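# Unload three sand cores from mould onto plywood

## Task

Remove three sand cores from the mould and set them down lying on the plywood boards next to it, releasing each: the long core with the rounded nose, plus the two upright bladed cores in the mould half on the robot's right side. The remaining two cores must stay upright in the mould.

## Robot and tools

Robot: two 6-joint arms with parallel grippers, left_arm and right_arm. Joint order in every row and every per-arm list: waist, shoulder, elbow, wrist pitch, wrist yaw, wrist roll, then the gripper. Each arm carries a wrist camera: cam_left_wrist and cam_right_wrist, both 896x504 pinhole images with roughly 60 degree vertical field of view. A fixed two-camera stand sits behind the arms.

Frames: the scene frame has its origin at table-top height, halfway between the nominal bases, +x pointing out over the table, +z up, left_arm on the +y side. Image left and right do not match arm names. Actual bases: left_arm at (+0.031, +0.345, 0) m, quat_wxyz (+1.000, 0, 0, +0.008); right_arm at (+0.030, -0.335, 0) m, quat_wxyz (+1.000, 0, 0, -0.014). Reported end_effector_position (m) and end_effector_quat_wxyz are in that arm's own base frame and may be a few cm off. That point lies between the finger pads, about 1 cm short of the tips; fingers point along gripper +z and close along its y.

Stated joint ranges (rad): waist -2.618..3.054, shoulder 0..3.142, elbow 0..3.142, wrist pitch -1.571..1.571, wrist yaw -1.571..1.571, wrist roll -2.094..2.094. True ends may differ by up to 0.059 rad. Asking more than 0.059 rad beyond a range gets the action refused for both arms.

execute_actions(actions, cameras): actions is a list of actions; each action is a list of up to 15 rows, one per 1/30 s step, and a short action repeats its final row to fill 15 steps. Every row is one flat list of 14 numbers in [-1, 1] covering both arms: left_arm's 6 joint values and opening, then right_arm's 6 and opening. Joint values are offsets (not poses) measured from the Joint targets in force when that action began, not from the previous row; sending the same offset in the next action moves further. Scale: 1.0 equals 2.224 rad for waist, shoulder and elbow and 8.485 rad for the three wrist joints. Opening is absolute: +1 fully open, -1 closed; a 0 there is a real command, so resend the current value to keep a gripper unchanged. cameras: list of names, ["all"], [] or null (null shows all only when actions is empty). An empty actions list returns state plus images.

move(target, speed, blend, opening_speed, grip_force, blocking, cameras): target is one 14-number row or a list of up to 15 such rows, same layout and scale as above; every row is an offset from the same starting Joint targets. Joints travel together along planned paths with no collision avoidance. speed: rad/s for the joint with the farthest to go, 0.01 to 12.57, default 0.5, one value or one per target. blend: rad corner rounding per target, 0 means stop there. opening_speed: rate of the opening command per second on the -1..+1 scale, at least 0.2. grip_force: per-pad force cap in newtons, 10 to 50, one value or one per arm; it persists, and lower values close slowly. blocking=false returns after about 0.5 s while motion continues. The result adds a move: line, e.g. done, off_target (resting more than 0.035 rad from target), moving, held, fault, plus limits=held if steps were withheld. Faster moves and targets set deeper past contact press harder.

wait(seconds 0..10, cameras) lets time pass holding commands. stop(cameras) brakes a running move. zoom_image(camera, region [x0, y0, x1, y1] in pixels, at most 504x504) enlarges part of the latest image from one wrist camera. finished_scene(scene) ends the scene irreversibly; call nothing else afterwards in that reply.

Results: Joint positions (rad, then finger gap in m, 0.094 open), Joint velocities (may say within noise), Joint targets (base for your next offsets), Tool commands, grip_measured (opening on the command scale, may read up to ~2.5 mm wide when empty, narrower than a squeezed part), grip_effort_nm (motor effort, negative closing; not pad force), joint torques (include arm weight, offset and noisy; first three wrap at ±28 N m), "joint sent to its limit", "joint command not followed" (clearance check altered targets), MOTOR HOT and OVER-TEMPERATURE FAULT.

Motion notes: joint targets are kept within 0.339 rad (big joints) or 2.2 rad (wrists) of measured angles per step, and targets putting a gripper over 200 mm from where it is get scaled back, so large moves may need several actions. The sim keeps running while you think. If an arm is pressing on something or got dragged, command its targets back past its measured positions.

Gripping: release by commanding an opening clearly above grip_measured. Close gently (opening_speed, lower grip_force) on anything fragile; sand cores can crumble.

Avoid: dropping cores or releasing them while moving, slamming or hitting the mould or table, hard pushes, knocking over the two cores that must stay, anything leaving the table, the arms touching each other or one gripper closing on the other's fingers, camera cables touching objects, and long stretched or blocked poses that overheat motors (a fault folds and disables that arm). Loose items may occasionally get nudged by outside disturbances.

Each tool is called after "Call:" as a command line: name --argument value for each argument, lists and objects as JSON in quotes; but a table of rows of numbers goes row by row, as --pt "numbers of a row", without its own name.

## Session

Call:
execute_actions --actions '[]'

Scene clock: 0.00 s.
left_arm: end_effector_position=(+0.3491, -0.0518, +0.2090) grip_measured=+1.000 grip_effort_nm=n/a end_effector_quat_wxyz=(+0.533, -0.007, +0.815, -0.226) | right_arm: end_effector_position=(+0.3047, +0.0784, +0.1820) grip_measured=+1.000 grip_effort_nm=n/a end_effector_quat_wxyz=(+0.477, +0.034, +0.863, +0.162)
Joint positions: left_arm=[0.064 1.008 0.577 0.059 0.429 -0.249 0.094] | right_arm=[0.21 0.845 0.563 -0.234 -0.068 0.329 0.094]
Joint velocities: within noise
Joint torques (N m): no reading
Heat: left arm: 34 °C; right arm: 32 °C.
Joint targets: left_arm=[0.064 1.000 0.586 0.063 0.431 -0.247] | right_arm=[0.210 0.838 0.575 -0.230 -0.068 0.327]
Tool commands: left_gripper/opening=+1.0 right_gripper/opening=+1.0

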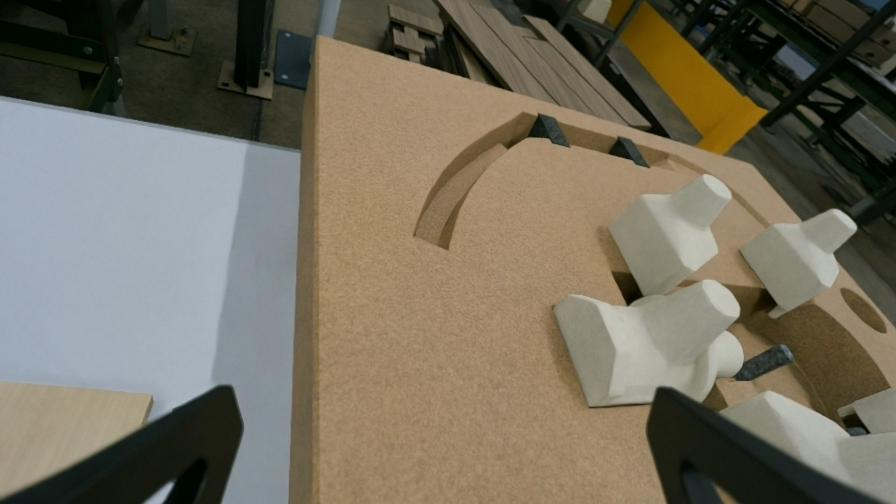

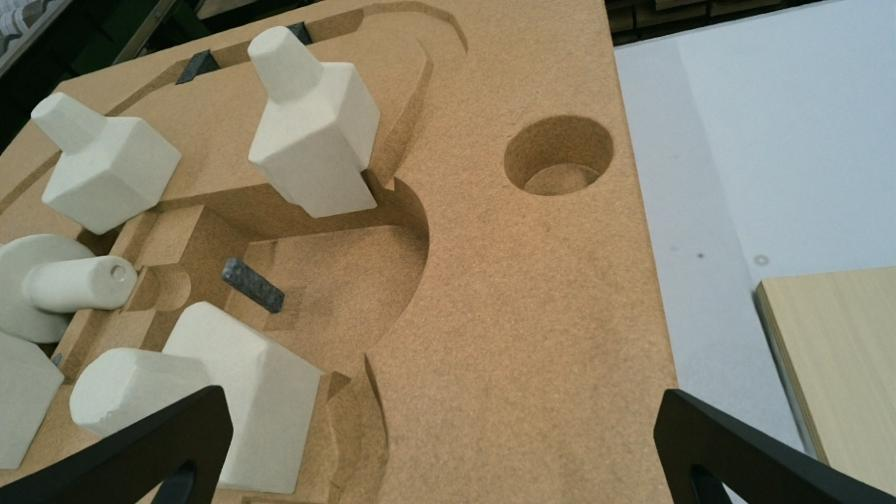

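Call:
move --pt "0 0.19 0.411 -0.1253 -0.0508 0.0291 1 0 0.2621 0.4155 -0.0949 0.008 -0.0385 1" --pt "-0.268 0.3647 0.5665 -0.1412 -0.0508 0.0291 1 0.1529 0.2621 0.4155 -0.0949 0.008 -0.0385 1" --blend 0.15 --speed 0.9 --cameras '["all"]'

Scene clock: 8.50 s.
left_arm: end_effector_position=(+0.3733, -0.2236, +0.2161) grip_measured=+1.000 grip_effort_nm=0.03 end_effector_quat_wxyz=(+0.219, +0.258, +0.939, -0.065) | right_arm: end_effector_position=(+0.3080, +0.1889, +0.2441) grip_measured=+1.000 grip_effort_nm=0.03 end_effector_quat_wxyz=(+0.282, -0.255, +0.921, +0.082)
Joint positions: left_arm=[-0.539 1.8 1.82 -1.13 0.008 -0.004 0.094] | right_arm=[0.545 1.415 1.465 -1.025 -0.005 0.006 0.094]
Joint torques (N m): left_arm=[0.44 -7.09 7.38 1.24 -0.06 0] | right_arm=[0.42 -4.23 8.4 0.91 0.04 -0.1]
Heat: left arm: 35 °C; right arm: 34 °C.
Joint targets: left_arm=[-0.533 1.811 1.847 -1.135 0.000 0.000] | right_arm=[0.550 1.421 1.499 -1.036 0.000 0.000]
move: done

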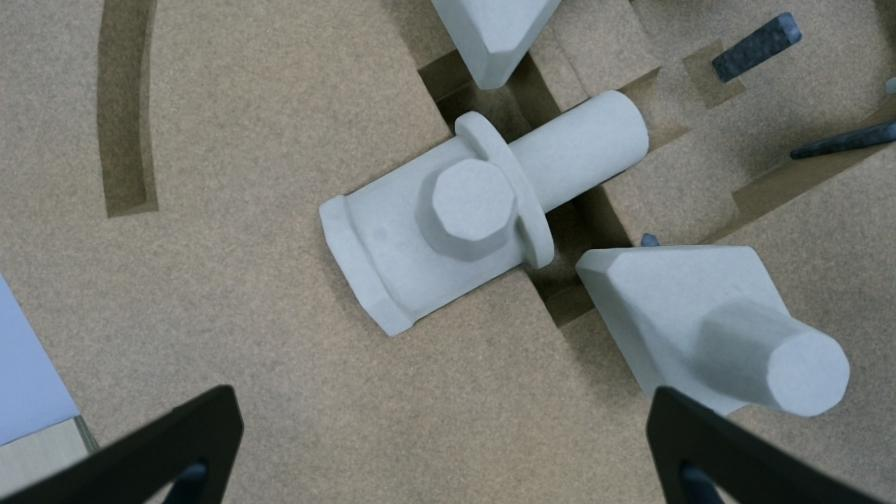

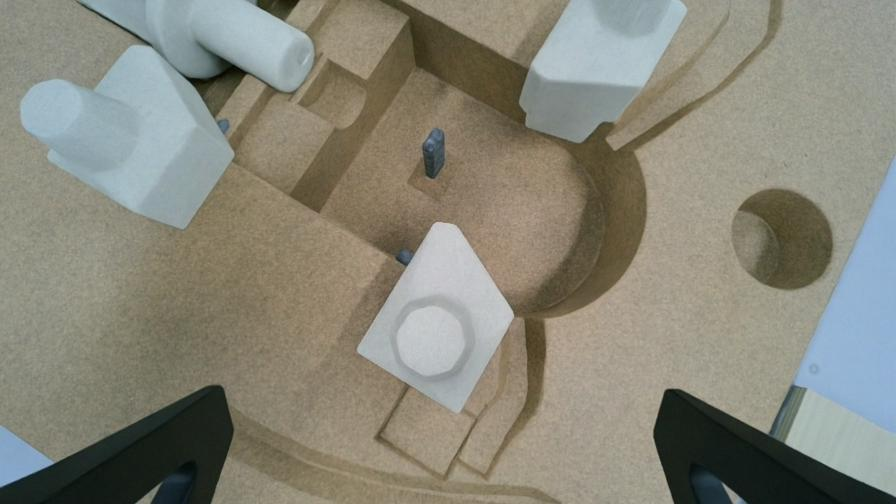

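Call:
move --pt "-0.0126 0.0334 -0.0526 0.0342 0 0 0.3 0.0076 0.1352 0.0969 -0.0244 0 0 0.5" --pt "-0.0126 0.033 -0.1193 0.0516 0 0 0.3 0.0076 0.1244 0.0122 -0.005 0 0 0.5" --blend 0.03 --speed 0.5 --cameras '["all"]'

Scene clock: 20.67 s.
left_arm: end_effector_position=(+0.4130, -0.2553, +0.1504) grip_measured=+0.302 grip_effort_nm=-0.06 end_effector_quat_wxyz=(+0.271, +0.261, +0.923, -0.082) | right_arm: end_effector_position=(+0.3222, +0.2040, +0.1547) grip_measured=+0.503 grip_effort_nm=-0.13 end_effector_quat_wxyz=(+0.139, -0.271, +0.952, +0.043)
Joint positions: left_arm=[-0.553 1.869 1.588 -0.716 0.008 -0.004 0.061] | right_arm=[0.559 1.714 1.532 -1.097 -0.005 0.005 0.071]
Joint torques (N m): left_arm=[-0.58 -7.58 4.81 1.68 -0.07 0] | right_arm=[0.62 -8.2 5.12 0.72 0.04 -0.1]
Heat: left arm: 37 °C; right arm: 36 °C.
Joint targets: left_arm=[-0.560 1.884 1.581 -0.698 0.000 0.000] | right_arm=[0.566 1.698 1.526 -1.078 0.000 0.000]
move: done

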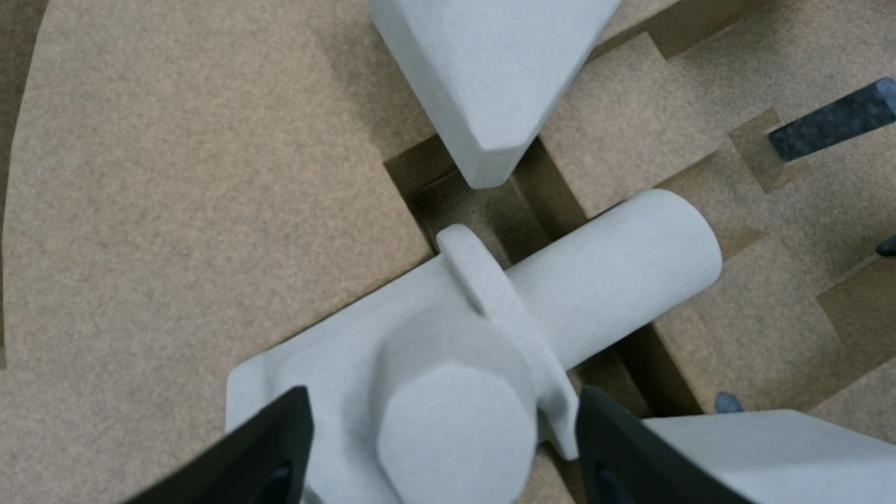

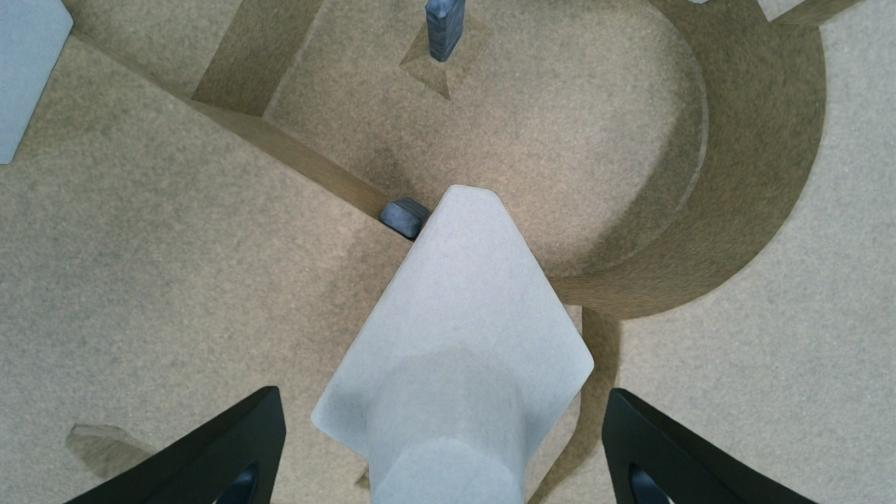

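Call:
move --pt "-0.002 0 0 0 0 0 -0.7 0 0 0 0 0 0 -0.7" --pt "-0.002 0.0013 0.077 -0.02 0 0 -0.7 0 0.0087 0.0732 -0.0169 0 0 -0.7" --pt "-0.002 0.0235 0.1979 -0.0458 0 0 -0.7 0 0.0277 0.1606 -0.0348 0 0 -0.7" --pt "-0.002 -0.028 0.1532 -0.0299 0 0 -0.7 0 -0.2398 -0.1272 0.0235 0 0 -0.7" --blend '[0,0.07,0.07,0]' --opening_speed 1 --speed 0.5 --cameras '["all"]'

Scene clock: 35.70 s.
left_arm: end_effector_position=(+0.4072, -0.2533, +0.2142) grip_measured=-0.252 grip_effort_nm=-1.00 end_effector_quat_wxyz=(+0.255, +0.267, +0.926, -0.074) | right_arm: end_effector_position=(+0.2676, +0.1698, +0.2344) grip_measured=-0.301 grip_effort_nm=-1.00 end_effector_quat_wxyz=(+0.305, -0.260, +0.912, +0.091)
Joint positions: left_arm=[-0.557 1.904 1.91 -1.038 0.003 0.003 0.035] | right_arm=[0.559 1.197 1.238 -0.964 -0.005 0.004 0.033]
Joint torques (N m): left_arm=[-0.58 -15.13 6.26 2.37 -0.01 -0.07] | right_arm=[0.62 -5.65 6.22 1.87 0.04 -0.1]
Heat: left arm: 36 °C; right arm: 35 °C.
Joint targets: left_arm=[-0.565 1.822 1.922 -0.951 0.000 0.000] | right_arm=[0.566 1.165 1.244 -0.879 0.000 0.000]
move: off_target (left_arm, right_arm); left_arm: the wrist pitch is farthest, 0.086 rad from its target; right_arm: the wrist pitch is farthest, 0.086 rad from its target

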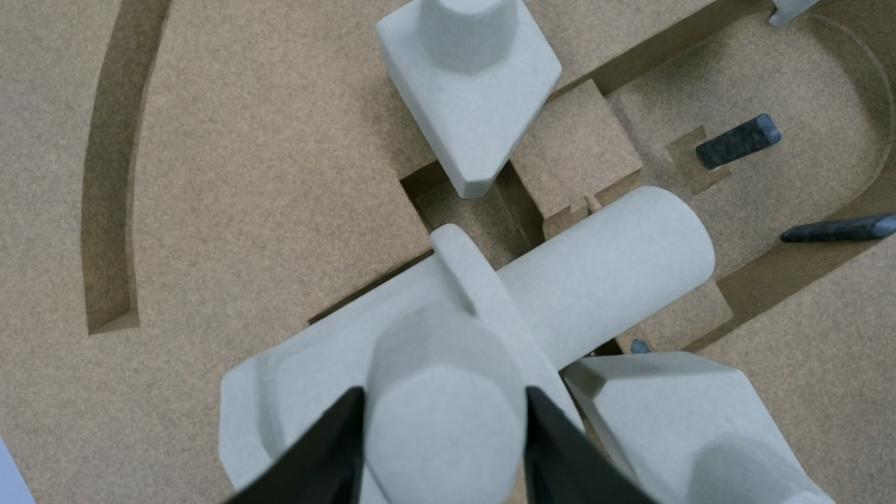

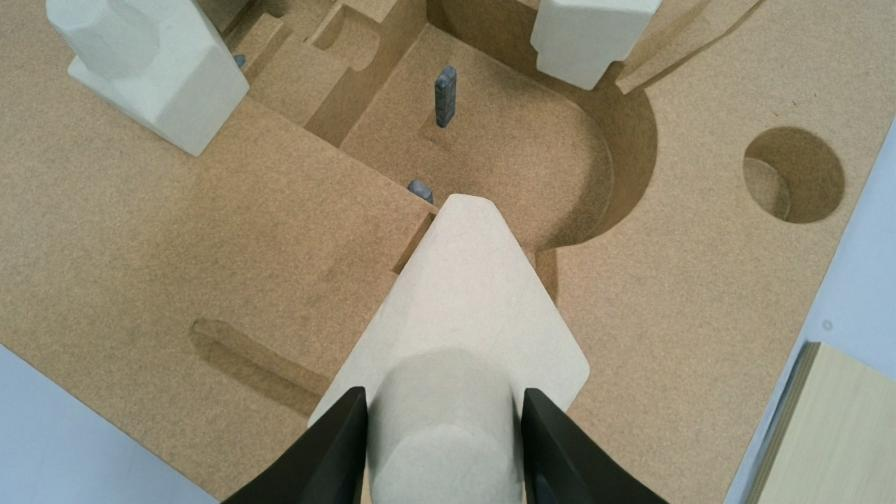

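Call:
move --pt "0.4496 0 0 0 0 0 -0.7 -0.4568 0 0 0 0 -0.0636 -0.7" --pt "0.4496 -0.2662 -0.4303 0.0396 0 0 -0.7 -0.4568 -0.0543 -0.2425 0.061 0 -0.0636 -0.7" --blend 0.15 --speed 0.8 --cameras '["all"]'

Scene clock: 42.63 s.
left_arm: end_effector_position=(+0.2913, +0.1396, +0.1310) grip_measured=-0.251 grip_effort_nm=-1.00 end_effector_quat_wxyz=(+0.254, -0.210, +0.942, +0.060) | right_arm: end_effector_position=(+0.2815, -0.1331, +0.1276) grip_measured=-0.301 grip_effort_nm=-1.00 end_effector_quat_wxyz=(+0.314, -0.041, +0.934, -0.168)
Joint positions: left_arm=[0.44 1.285 0.947 -0.704 -0.006 0.003 0.035] | right_arm=[-0.443 1.078 0.693 -0.458 0.003 -0.532 0.033]
Joint torques (N m): left_arm=[-0.24 -7.92 6.76 2.35 0.1 -0.1] | right_arm=[-0.54 -5.29 6.86 2.08 -0.03 -0.12]
Heat: left arm: 36 °C; right arm: 36 °C.
Joint targets: left_arm=[0.435 1.230 0.965 -0.616 0.000 0.000] | right_arm=[-0.450 1.044 0.704 -0.361 0.000 -0.540]
move: off_target (left_arm, right_arm); left_arm: the wrist pitch is farthest, 0.089 rad from its target; right_arm: the wrist pitch is farthest, 0.097 rad from its target

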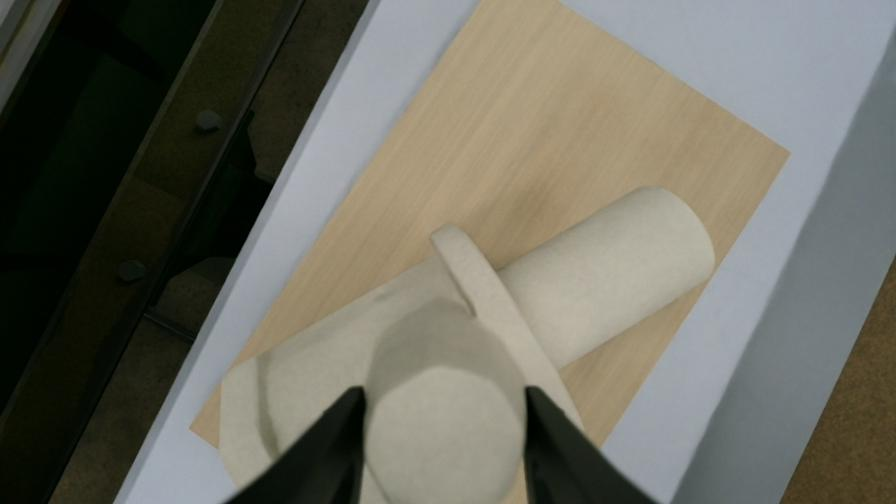

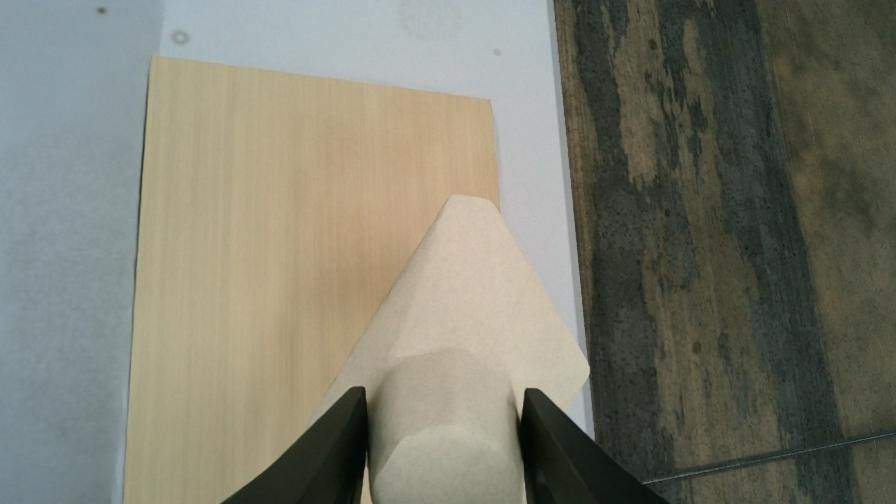

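Call:
move --target '[0,0.0353,-0.0661,0.0267,0,0,-0.7,0.0225,0.0165,-0.0647,0.0213,0,0,-0.7]' --speed 0.17 --cameras '["all"]'

Call:
move --pt "0 0 0 0 0 0 -0.7 0 -0.0337 -0.1001 0.0173 0 0 -0.5" --pt "0 0 0 0 0 0 -0.7 0 -0.1129 -0.213 0.038 0 0 -0.5" --grip_force '[50,15]' --speed 0.15 --blend 0.05 --cameras '["all"]'

Scene clock: 60.57 s.
left_arm: end_effector_position=(+0.3108, +0.1479, +0.1140) grip_measured=-0.251 grip_effort_nm=-1.00 end_effector_quat_wxyz=(+0.308, -0.206, +0.926, +0.070) | right_arm: end_effector_position=(+0.2886, -0.1240, +0.1024) grip_measured=-0.301 grip_effort_nm=-1.00 end_effector_quat_wxyz=(+0.337, -0.058, +0.924, -0.173)
Joint positions: left_arm=[0.44 1.297 0.824 -0.455 -0.002 0.003 0.035] | right_arm=[-0.408 1.083 0.559 -0.269 0.003 -0.534 0.033]
Joint torques (N m): left_arm=[-0.31 -3.03 4.9 2.32 0.06 -0.09] | right_arm=[0.7 -2.56 6.11 2.05 -0.03 -0.1]
Heat: left arm: 36 °C; right arm: 41 °C.
Joint targets: left_arm=[0.435 1.309 0.818 -0.389 0.000 0.000] | right_arm=[-0.400 1.080 0.560 -0.180 0.000 -0.540]
move: off_target (left_arm, right_arm); left_arm: the wrist pitch is farthest, 0.065 rad from its target; right_arm: the wrist pitch is farthest, 0.089 rad from its target

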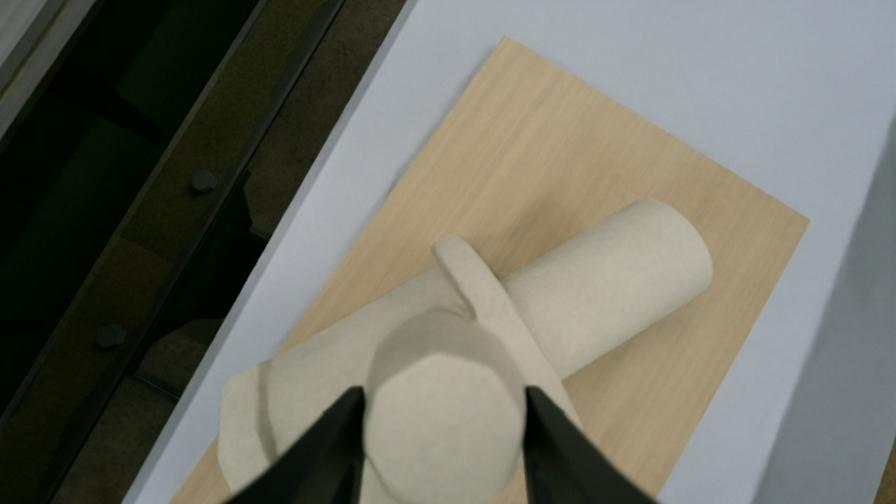

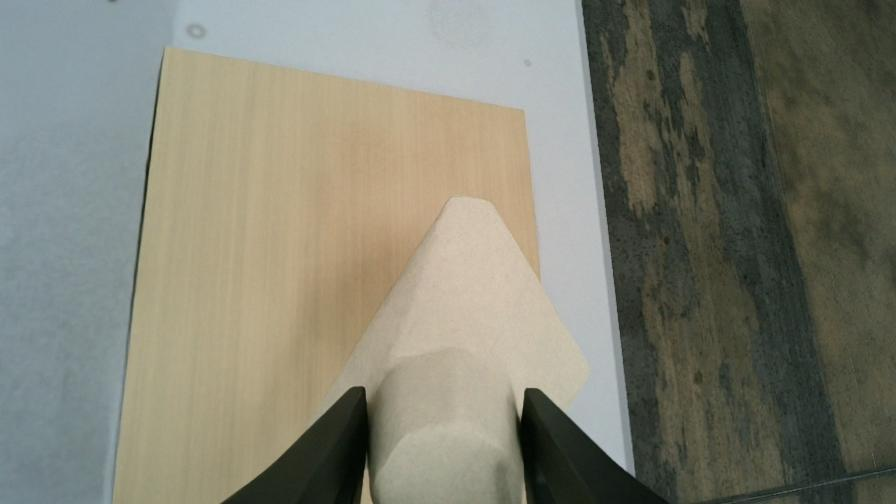

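Scene clock: 64.10 s.
left_arm: end_effector_position=(+0.3109, +0.1479, +0.1140) grip_measured=-0.251 grip_effort_nm=-1.00 end_effector_quat_wxyz=(+0.308, -0.206, +0.926, +0.070) | right_arm: end_effector_position=(+0.2531, -0.1156, +0.0638) grip_measured=-0.284 grip_effort_nm=-0.37 end_effector_quat_wxyz=(+0.422, -0.054, +0.873, -0.239)
Joint positions: left_arm=[0.44 1.297 0.824 -0.454 -0.002 0.003 0.035] | right_arm=[-0.406 0.834 0.108 0.168 0.041 -0.552 0.034]
Joint torques (N m): left_arm=[-0.29 -3.1 4.93 2.3 0.04 -0.1] | right_arm=[0.55 -0.83 4.34 1.2 -0.39 0.11]
Heat: left arm: 36 °C; right arm: 40 °C.
Joint targets: left_arm=[0.435 1.309 0.818 -0.389 0.000 0.000] | right_arm=[-0.400 0.829 0.087 0.142 0.000 -0.540]
grip_force (N): 50, 15
move: off_target (left_arm, right_arm); left_arm: the wrist pitch is farthest, 0.065 rad from its target; right_arm: the wrist yaw is farthest, 0.041 rad from its target

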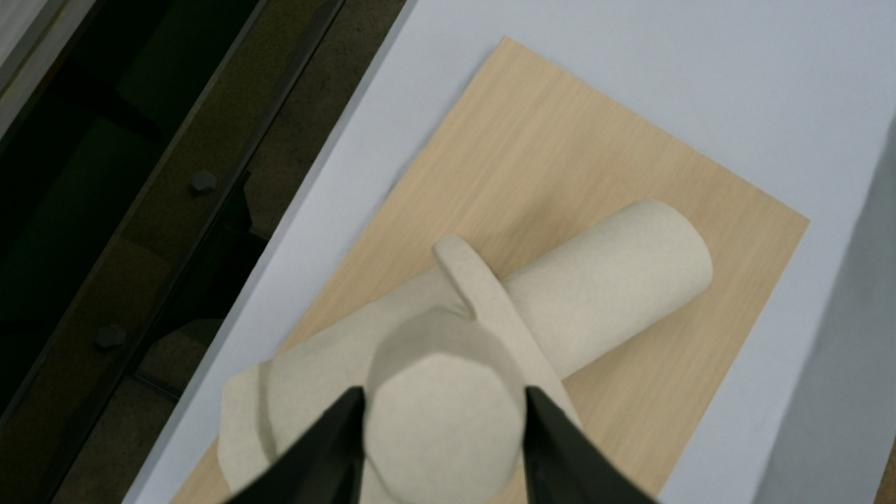

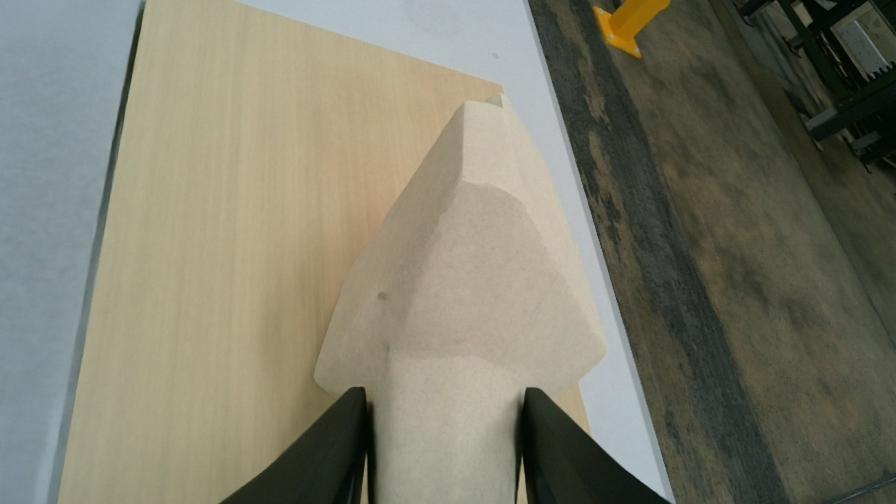

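Call:
move --target '[0,0,0,0,0,0,0.3,0.0225,-0.0917,-0.0226,-0.0181,0,0,-0.5]' --speed 0.13 --opening_speed 0.5 --cameras '["all"]'

Call:
move --target '[0,0,0,0,0,0,0.3,0,0,0,0,0,0,0.3]' --opening_speed 0.4 --cameras '["all"]'

Scene clock: 70.23 s.
left_arm: end_effector_position=(+0.3189, +0.1516, +0.1202) grip_measured=+0.298 grip_effort_nm=0.13 end_effector_quat_wxyz=(+0.328, -0.205, +0.919, +0.075) | right_arm: end_effector_position=(+0.2411, -0.0969, +0.0623) grip_measured=-0.284 grip_effort_nm=-0.37 end_effector_quat_wxyz=(+0.435, -0.074, +0.867, -0.231)
Joint positions: left_arm=[0.44 1.299 0.824 -0.41 -0.002 0.003 0.061] | right_arm=[-0.361 0.631 0.054 0.037 0.036 -0.552 0.034]
Joint torques (N m): left_arm=[-0.36 -3.37 4.96 1.87 0.05 -0.07] | right_arm=[1.06 -0.1 4.78 0.99 -0.34 0.11]
Heat: left arm: 35 °C; right arm: 39 °C.
Joint targets: left_arm=[0.435 1.308 0.818 -0.389 0.000 0.000] | right_arm=[-0.349 0.625 0.036 -0.011 0.000 -0.540]
grip_force (N): 50, 15
move: off_target (right_arm); right_arm: the wrist pitch is farthest, 0.048 rad from its target

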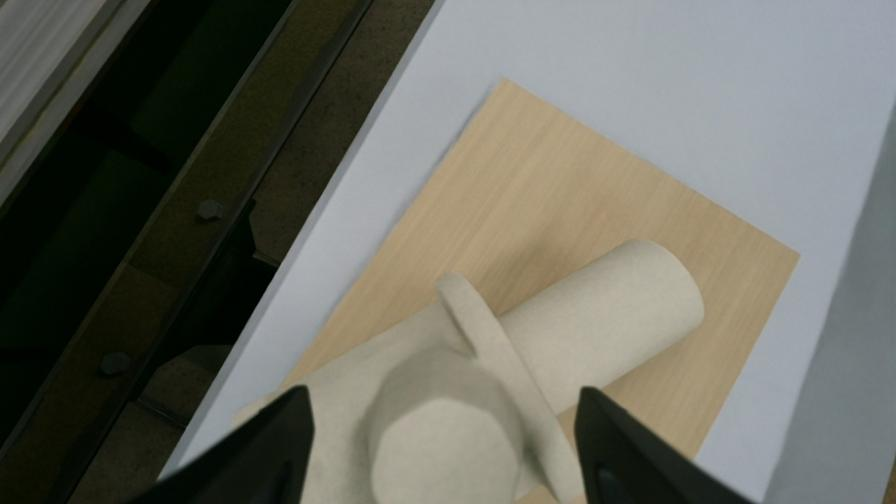

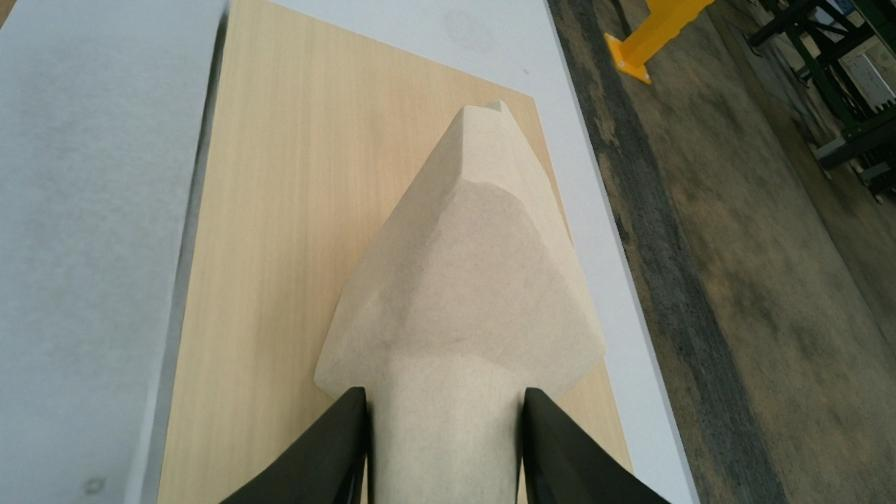

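Scene clock: 72.43 s.
left_arm: end_effector_position=(+0.3189, +0.1516, +0.1202) grip_measured=+0.298 grip_effort_nm=0.13 end_effector_quat_wxyz=(+0.328, -0.205, +0.919, +0.075) | right_arm: end_effector_position=(+0.2351, -0.0900, +0.0485) grip_measured=+0.297 grip_effort_nm=0.18 end_effector_quat_wxyz=(+0.418, -0.081, +0.880, -0.212)
Joint positions: left_arm=[0.44 1.299 0.824 -0.41 -0.002 0.003 0.061] | right_arm=[-0.359 0.631 0.046 -0.009 0.015 -0.551 0.061]
Joint torques (N m): left_arm=[-0.29 -3.32 4.93 1.88 0.06 -0.09] | right_arm=[0.85 -0.06 5.41 1.37 -0.14 0.09]
Heat: left arm: 35 °C; right arm: 39 °C.
Joint targets: left_arm=[0.435 1.308 0.818 -0.389 0.000 0.000] | right_arm=[-0.349 0.625 0.036 -0.012 0.000 -0.540]
grip_force (N): 50, 15
move: done

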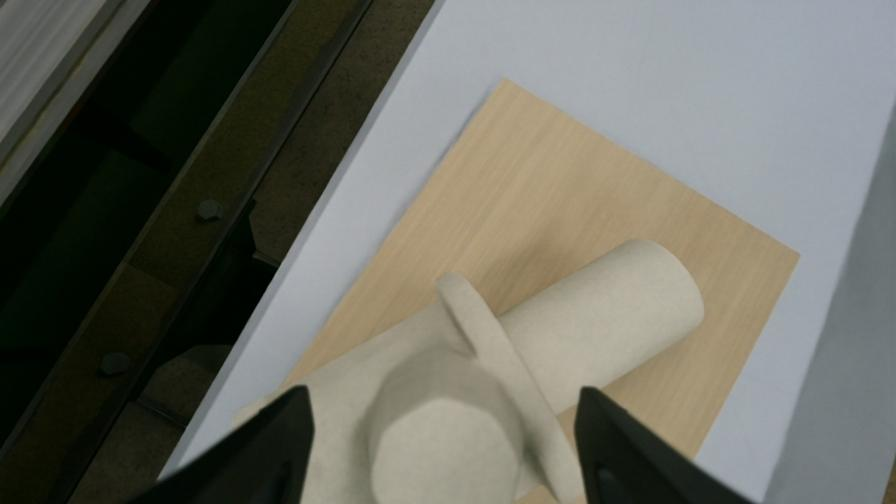

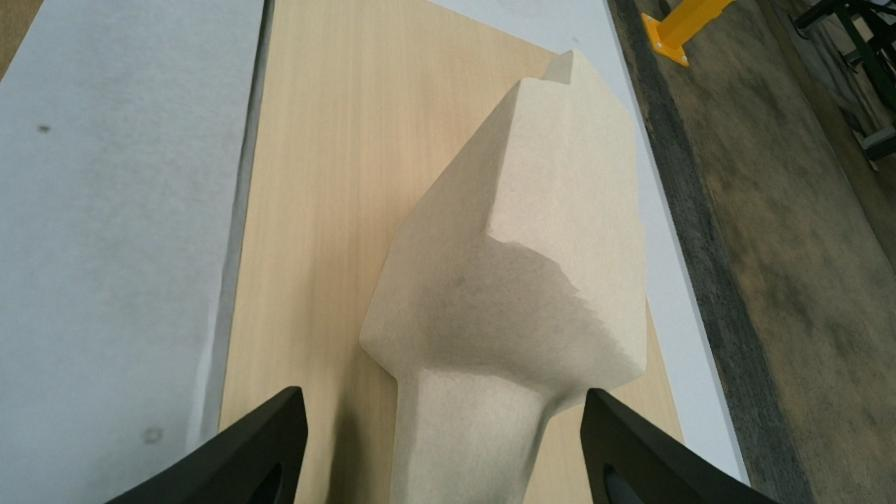

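Call:
move --pt "0 -0.0285 0.1599 -0.0636 0 0 0.3 0 0.0741 0.2396 -0.061 0 0 0.3" --pt "0 -0.0285 0.1599 -0.0636 0 0 0.3 0.2918 0.2991 0.6138 -0.1116 0 0.0636 0.5" --pt "0 -0.0285 0.1599 -0.0636 0 0 0.3 0.3237 0.6268 0.9049 -0.1317 0 0.0636 0.5" --speed 0.9 --blend 0.08 --cameras '["all"]'

Scene clock: 83.77 s.
left_arm: end_effector_position=(+0.2869, +0.1366, +0.1875) grip_measured=+0.298 grip_effort_nm=0.13 end_effector_quat_wxyz=(+0.258, -0.209, +0.941, +0.059) | right_arm: end_effector_position=(+0.4564, +0.1755, +0.1902) grip_measured=+0.497 grip_effort_nm=0.18 end_effector_quat_wxyz=(+0.220, -0.180, +0.958, +0.039)
Joint positions: left_arm=[0.44 1.262 1.152 -0.925 -0.002 0.003 0.061] | right_arm=[0.366 2.02 2.017 -1.117 0.003 -0.006 0.07]
Joint torques (N m): left_arm=[-0.35 -4.86 7.06 1.39 0.03 -0.09] | right_arm=[0.4 -9.43 8.1 0.7 -0.03 0.03]
Heat: left arm: 36 °C; right arm: 38 °C.
Joint targets: left_arm=[0.435 1.245 1.173 -0.928 0.000 0.000] | right_arm=[0.371 2.020 2.049 -1.129 0.000 0.000]
grip_force (N): 50, 15
move: done; blend cut to 0 rad at target 2

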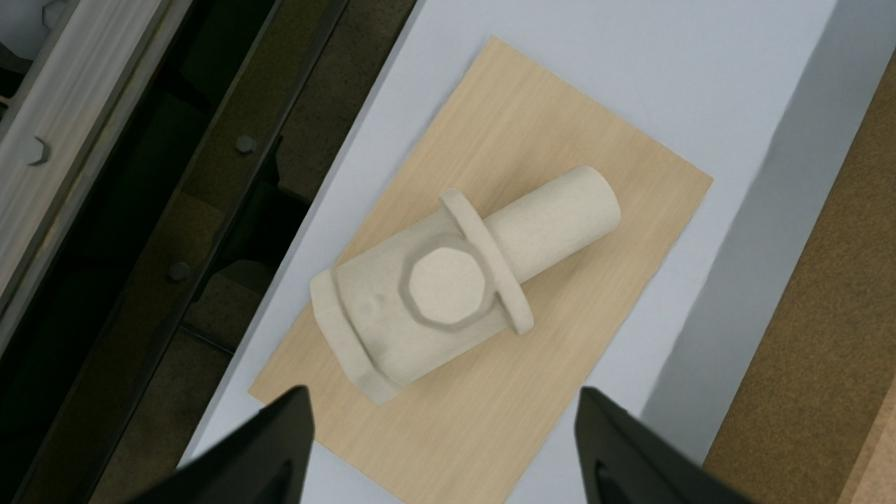

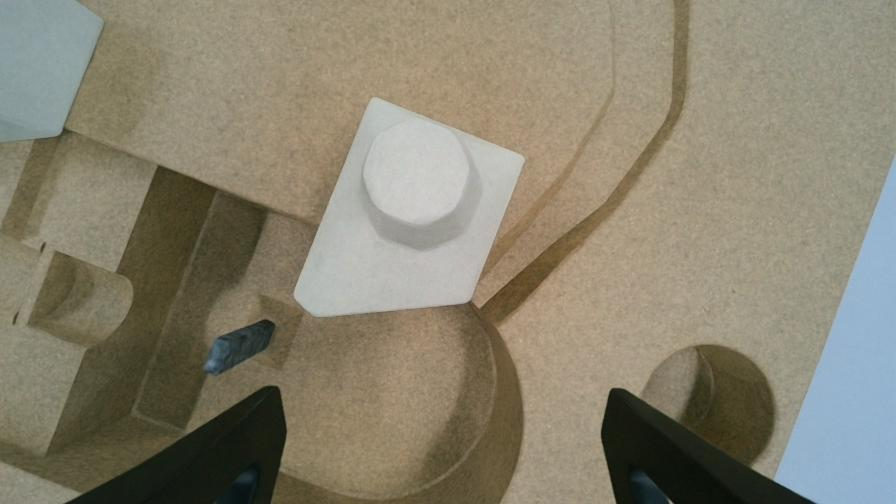

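Call:
move --pt "0 0 0 0 0 0 0.3 0.0067 0.0171 -0.0239 0.0343 0 0 0.5" --pt "0 0 0 0 0 0 0.3 0.0067 0.0096 -0.1034 0.0532 0 0 0.5" --speed 0.5 --blend 0.03 --cameras '["cam_right_wrist"]'

Scene clock: 90.37 s.
left_arm: end_effector_position=(+0.2869, +0.1366, +0.1875) grip_measured=+0.298 grip_effort_nm=0.12 end_effector_quat_wxyz=(+0.258, -0.209, +0.941, +0.059) | right_arm: end_effector_position=(+0.5052, +0.2018, +0.1620) grip_measured=+0.497 grip_effort_nm=0.18 end_effector_quat_wxyz=(+0.317, -0.181, +0.929, +0.058)
Joint positions: left_arm=[0.44 1.262 1.152 -0.925 -0.002 0.003 0.061] | right_arm=[0.379 2.039 1.825 -0.701 0.003 -0.006 0.07]
Joint torques (N m): left_arm=[-0.28 -4.79 7.09 1.39 0.04 -0.07] | right_arm=[0.57 -9.84 5.57 1.3 -0.03 0.03]
Heat: left arm: 37 °C; right arm: 37 °C.
Joint targets: left_arm=[0.435 1.245 1.173 -0.928 0.000 0.000] | right_arm=[0.386 2.041 1.819 -0.678 0.000 0.000]
grip_force (N): 50, 15
move: done
Images, in order (width x height): cam_right_wrist 896x504.

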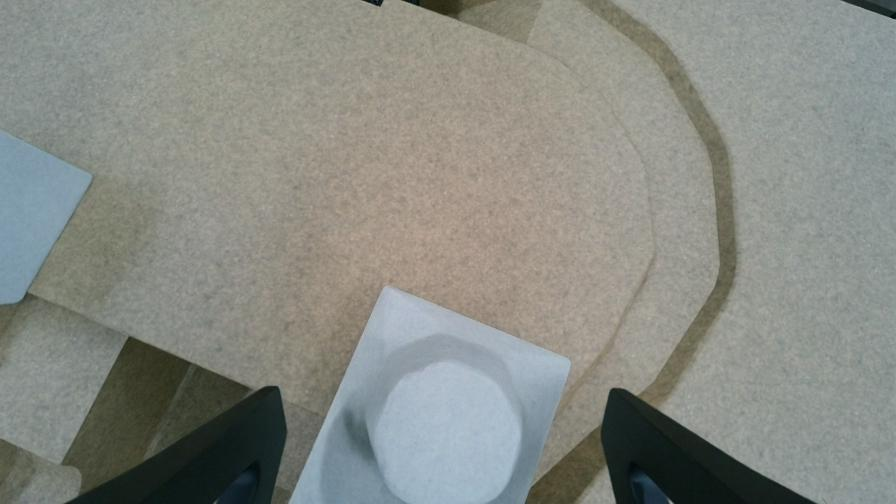

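Call:
move --pt "0 0 0 0 0 0 0.3 0 0 -0.0144 0.0037 0 0 0.5" --pt "0 0 0 0 0 0 0.3 0 0 -0.0144 0.0037 0 0 -0.7" --pt "0 0 0 0 0 0 0.3 0 0.0076 0.0795 -0.0188 0 0 -0.7" --pt "0 0 0 0 0 0 0.3 0 0.0294 0.1775 -0.0388 0 0 -0.7" --pt "0 0 0 0 0 0 0.3 0 -0.2938 -0.1882 -0.01 0 0 -0.7" --speed 0.6 --blend '[0,0,0.07,0.07,0]' --grip_force 50 --opening_speed 1 --cameras '["cam_right_wrist"]'

Scene clock: 100.73 s.
left_arm: end_effector_position=(+0.2869, +0.1366, +0.1875) grip_measured=+0.298 grip_effort_nm=0.13 end_effector_quat_wxyz=(+0.258, -0.209, +0.941, +0.059) | right_arm: end_effector_position=(+0.3628, +0.1459, +0.2438) grip_measured=-0.254 grip_effort_nm=-1.00 end_effector_quat_wxyz=(+0.342, -0.178, +0.920, +0.066)
Joint positions: left_arm=[0.44 1.262 1.152 -0.925 -0.002 0.003 0.061] | right_arm=[0.379 1.423 1.398 -0.834 -0.001 -0.001 0.035]
Joint torques (N m): left_arm=[-0.38 -4.82 7.1 1.39 0.04 -0.08] | right_arm=[0.51 -7.87 6.12 1.81 0 -0.03]
Heat: left arm: 38 °C; right arm: 38 °C.
Joint targets: left_arm=[0.435 1.245 1.173 -0.928 0.000 0.000] | right_arm=[0.385 1.387 1.400 -0.762 0.000 0.000]
move: off_target (right_arm); right_arm: the wrist pitch is farthest, 0.072 rad from its target
Images, in order (width x height): cam_right_wrist 896x504.

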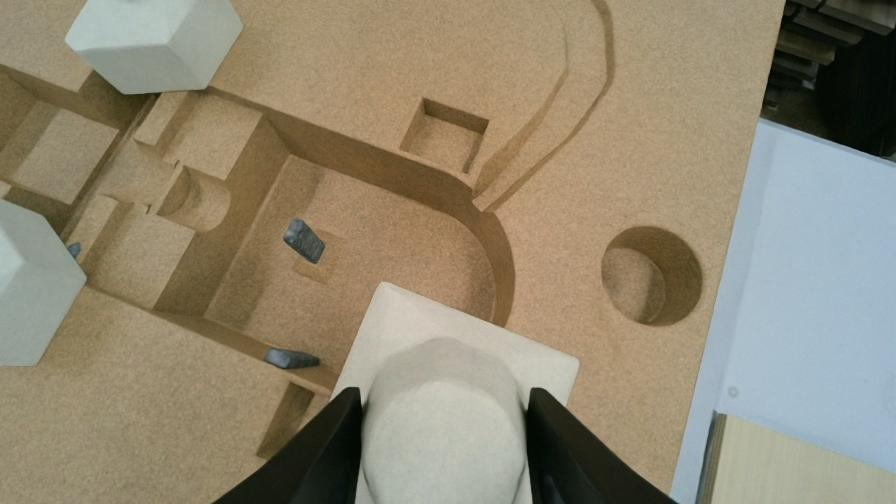

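Call:
move --pt "0 0 0 0 0 0 0.3 -0.2765 0 0 0 0 0 -0.7" --pt "0 0 0 0 0 0 0.3 -0.2765 -0.1132 -0.2913 0.0525 0 0 -0.7" --speed 0.7 --blend 0.1 --cameras '["cam_right_wrist"]'

Scene clock: 121.47 s.
left_arm: end_effector_position=(+0.2869, +0.1366, +0.1875) grip_measured=+0.298 grip_effort_nm=0.13 end_effector_quat_wxyz=(+0.258, -0.209, +0.941, +0.059) | right_arm: end_effector_position=(+0.3269, -0.0753, +0.1319) grip_measured=-0.254 grip_effort_nm=-1.00 end_effector_quat_wxyz=(+0.364, +0.106, +0.925, -0.044)
Joint positions: left_arm=[0.44 1.262 1.152 -0.925 -0.002 0.003 0.061] | right_arm=[-0.227 1.169 0.744 -0.396 0.004 -0.001 0.035]
Joint torques (N m): left_arm=[-0.34 -4.85 7.1 1.4 0.04 -0.09] | right_arm=[-0.23 -5.83 6.69 1.93 -0.05 -0.03]
Heat: left arm: 39 °C; right arm: 41 °C.
Joint targets: left_arm=[0.435 1.245 1.173 -0.928 0.000 0.000] | right_arm=[-0.230 1.135 0.753 -0.317 0.000 0.000]
move: off_target (right_arm); right_arm: the wrist pitch is farthest, 0.080 rad from its target
Images, in order (width x height): cam_right_wrist 896x504.

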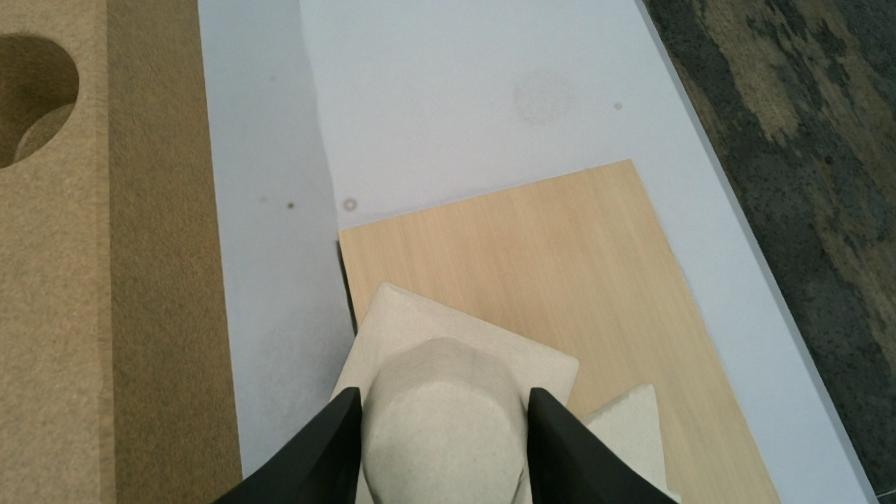

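Call:
move --target '[0,0,0,0,0,0,0.3,0,0.051,-0.0438,0.0247,0,0,-0.7]' --speed 0.25

Call:
move --pt "0 0 0 0 0 0 0.3 0 0.0024 -0.0669 0.0182 0 0 -0.5" --pt "0 0 0 0 0 0 0.3 0 -0.0079 -0.1825 0.0576 0 0 -0.5" --grip_force '[50,15]' --speed 0.15 --blend 0.05 --cameras '["cam_right_wrist"]'

Scene clock: 136.20 s.
left_arm: end_effector_position=(+0.2869, +0.1366, +0.1875) grip_measured=+0.298 grip_effort_nm=0.13 end_effector_quat_wxyz=(+0.258, -0.209, +0.941, +0.059) | right_arm: end_effector_position=(+0.3463, -0.0798, +0.1122) grip_measured=-0.254 grip_effort_nm=-1.00 end_effector_quat_wxyz=(+0.394, +0.104, +0.912, -0.047)
Joint positions: left_arm=[0.44 1.262 1.152 -0.925 -0.002 0.003 0.061] | right_arm=[-0.227 1.244 0.662 -0.174 0.004 -0.001 0.035]
Joint torques (N m): left_arm=[-0.31 -4.81 7.05 1.39 0.06 -0.08] | right_arm=[-0.18 -3.19 5.37 1.85 -0.06 -0.02]
Heat: left arm: 39 °C; right arm: 42 °C.
Joint targets: left_arm=[0.435 1.245 1.173 -0.928 0.000 0.000] | right_arm=[-0.230 1.249 0.655 -0.107 0.000 0.000]
move: off_target (right_arm); right_arm: the wrist pitch is farthest, 0.066 rad from its target

Scene clock: 139.87 s.
left_arm: end_effector_position=(+0.2869, +0.1366, +0.1875) grip_measured=+0.298 grip_effort_nm=0.13 end_effector_quat_wxyz=(+0.258, -0.209, +0.941, +0.059) | right_arm: end_effector_position=(+0.3445, -0.0792, +0.1050) grip_measured=-0.232 grip_effort_nm=-0.37 end_effector_quat_wxyz=(+0.541, +0.095, +0.833, -0.064)
Joint positions: left_arm=[0.44 1.262 1.152 -0.925 -0.002 0.003 0.061] | right_arm=[-0.227 1.22 0.294 0.509 0.003 -0.001 0.036]
Joint torques (N m): left_arm=[-0.39 -4.82 7.01 1.37 0.07 -0.09] | right_arm=[-0.21 -1.89 2 0.31 -0.04 -0.03]
Heat: left arm: 40 °C; right arm: 41 °C.
Joint targets: left_arm=[0.435 1.245 1.173 -0.928 0.000 0.000] | right_arm=[-0.230 1.231 0.249 0.382 0.000 0.000]
grip_force (N): 50, 15
move: off_target (right_arm); right_arm: the wrist pitch is farthest, 0.127 rad from its target
Images, in order (width x height): cam_right_wrist 896x504.

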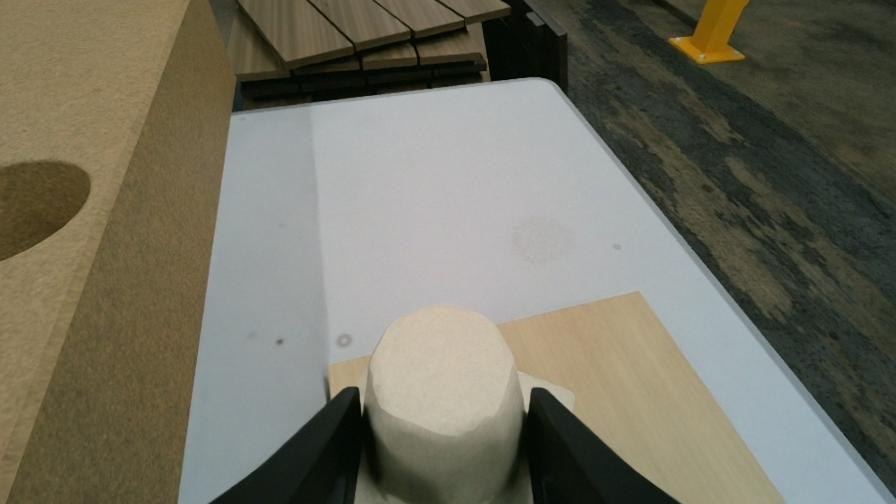

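Call:
move --target '[0,0,0,0,0,0,0.3,0,0.0902,0.029,0.0632,0,0,-0.7]' --grip_force 50 --speed 0.3 --cameras '["cam_right_wrist"]'

Scene clock: 154.20 s.
left_arm: end_effector_position=(+0.2869, +0.1366, +0.1875) grip_measured=+0.298 grip_effort_nm=0.13 end_effector_quat_wxyz=(+0.258, -0.209, +0.941, +0.059) | right_arm: end_effector_position=(+0.3708, -0.0853, +0.1103) grip_measured=-0.266 grip_effort_nm=-1.00 end_effector_quat_wxyz=(+0.592, +0.092, +0.798, -0.069)
Joint positions: left_arm=[0.44 1.262 1.152 -0.925 -0.002 0.003 0.061] | right_arm=[-0.227 1.431 0.294 0.843 0.003 -0.001 0.034]
Joint torques (N m): left_arm=[-0.36 -4.82 7.06 1.38 0.04 -0.1] | right_arm=[-0.21 -3.66 6.24 2.28 -0.04 -0.03]
Heat: left arm: 40 °C; right arm: 38 °C.
Joint targets: left_arm=[0.435 1.245 1.173 -0.928 0.000 0.000] | right_arm=[-0.230 1.432 0.314 0.918 0.000 0.000]
move: off_target (right_arm); right_arm: the wrist pitch is farthest, 0.075 rad from its target
Images, in order (width x height): cam_right_wrist 896x504.

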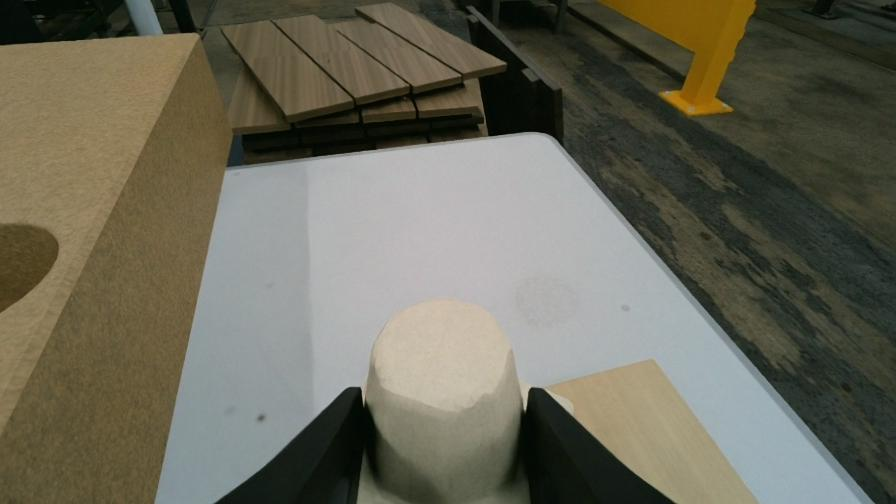

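Call:
move --pt "0 0 0 0 0 0 0.3 0 -0.0347 -0.0612 -0.0048 0 0 -0.5" --pt "0 0 0 0 0 0 0.3 0 -0.088 -0.089 -0.0233 0 0 -0.5" --grip_force '[50,12]' --speed 0.15 --blend 0.03 --cameras '["cam_right_wrist"]'

Scene clock: 167.50 s.
left_arm: end_effector_position=(+0.2869, +0.1366, +0.1875) grip_measured=+0.298 grip_effort_nm=0.13 end_effector_quat_wxyz=(+0.258, -0.209, +0.941, +0.059) | right_arm: end_effector_position=(+0.3329, -0.0766, +0.1126) grip_measured=-0.248 grip_effort_nm=-0.31 end_effector_quat_wxyz=(+0.603, +0.091, +0.789, -0.071)
Joint positions: left_arm=[0.44 1.262 1.152 -0.925 -0.002 0.003 0.061] | right_arm=[-0.227 1.237 0.145 0.827 0.003 -0.001 0.035]
Joint torques (N m): left_arm=[-0.31 -4.81 7.17 1.4 0.05 -0.08] | right_arm=[-0.23 -2.45 2.63 0.57 -0.04 -0.03]
Heat: left arm: 40 °C; right arm: 43 °C.
Joint targets: left_arm=[0.435 1.245 1.173 -0.928 0.000 0.000] | right_arm=[-0.230 1.236 0.116 0.720 0.000 0.000]
grip_force (N): 50, 12
move: off_target (right_arm); right_arm: the wrist pitch is farthest, 0.107 rad from its target
Images, in order (width x height): cam_right_wrist 896x504.

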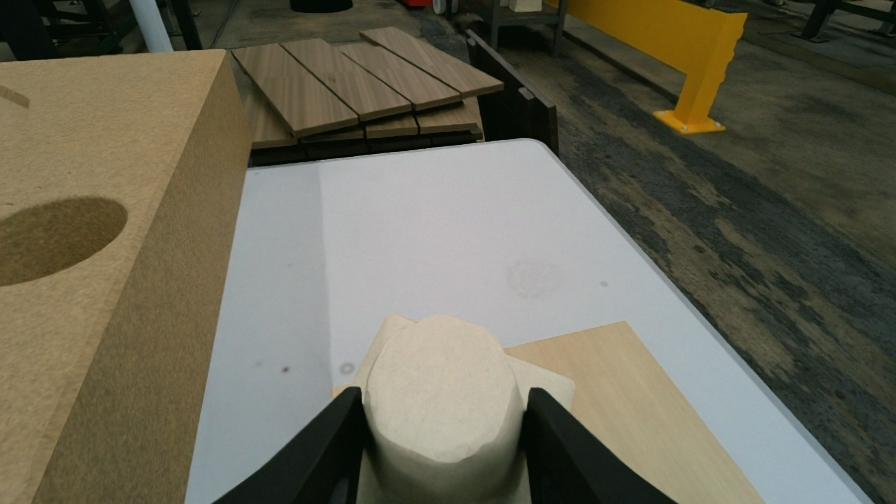

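Call:
move --pt "0 0 0 0 0 0 0.3 0 -0.0603 0.1241 -0.0601 0 0 -0.4" --pt "0 0 0 0 0 0 0.3 0 -0.0227 0.2392 -0.1099 0 0 -0.4" --pt "0 0 0 0 0 0 0.3 0 0.0422 0.3408 -0.1455 0 0 -0.4" --pt "0 0 0 0 0 0 0.3 0 0.1239 0.4543 -0.1809 0 0 -0.4" --grip_force '[50,10]' --speed 0.4 --blend 0.08 --cameras '["cam_right_wrist"]'

Scene clock: 182.70 s.
left_arm: end_effector_position=(+0.2869, +0.1366, +0.1875) grip_measured=+0.298 grip_effort_nm=0.12 end_effector_quat_wxyz=(+0.258, -0.209, +0.941, +0.059) | right_arm: end_effector_position=(+0.3298, -0.0735, +0.1017) grip_measured=-0.247 grip_effort_nm=-0.27 end_effector_quat_wxyz=(+0.174, +0.110, +0.978, -0.015)
Joint positions: left_arm=[0.44 1.262 1.152 -0.925 -0.002 0.003 0.061] | right_arm=[-0.227 1.509 1.089 -0.8 -0.009 -0.001 0.035]
Joint torques (N m): left_arm=[-0.38 -4.82 7.1 1.4 0.05 -0.09] | right_arm=[-0.23 -5.11 8.51 0.53 0.08 -0.02]
Heat: left arm: 40 °C; right arm: 40 °C.
Joint targets: left_arm=[0.435 1.245 1.173 -0.928 0.000 0.000] | right_arm=[-0.230 1.512 1.126 -0.815 0.000 0.000]
grip_force (N): 50, 10
move: off_target (right_arm); right_arm: the elbow is farthest, 0.037 rad from its target
Images, in order (width x height): cam_right_wrist 896x504.

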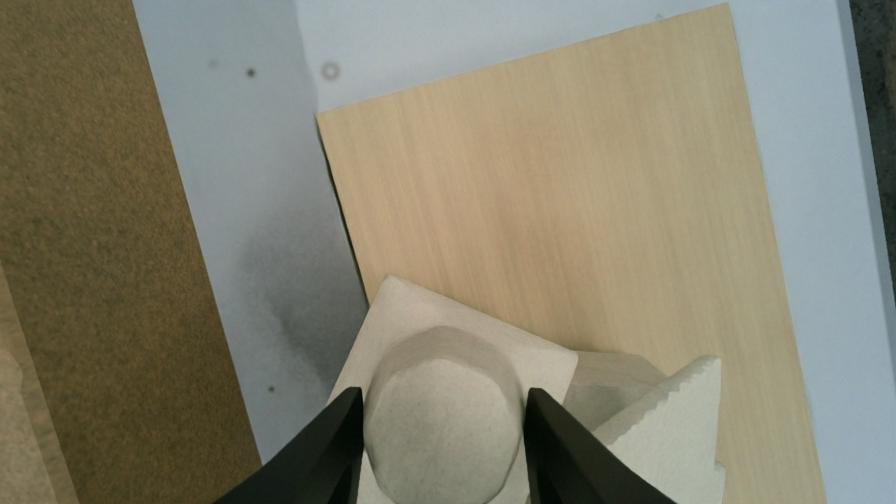

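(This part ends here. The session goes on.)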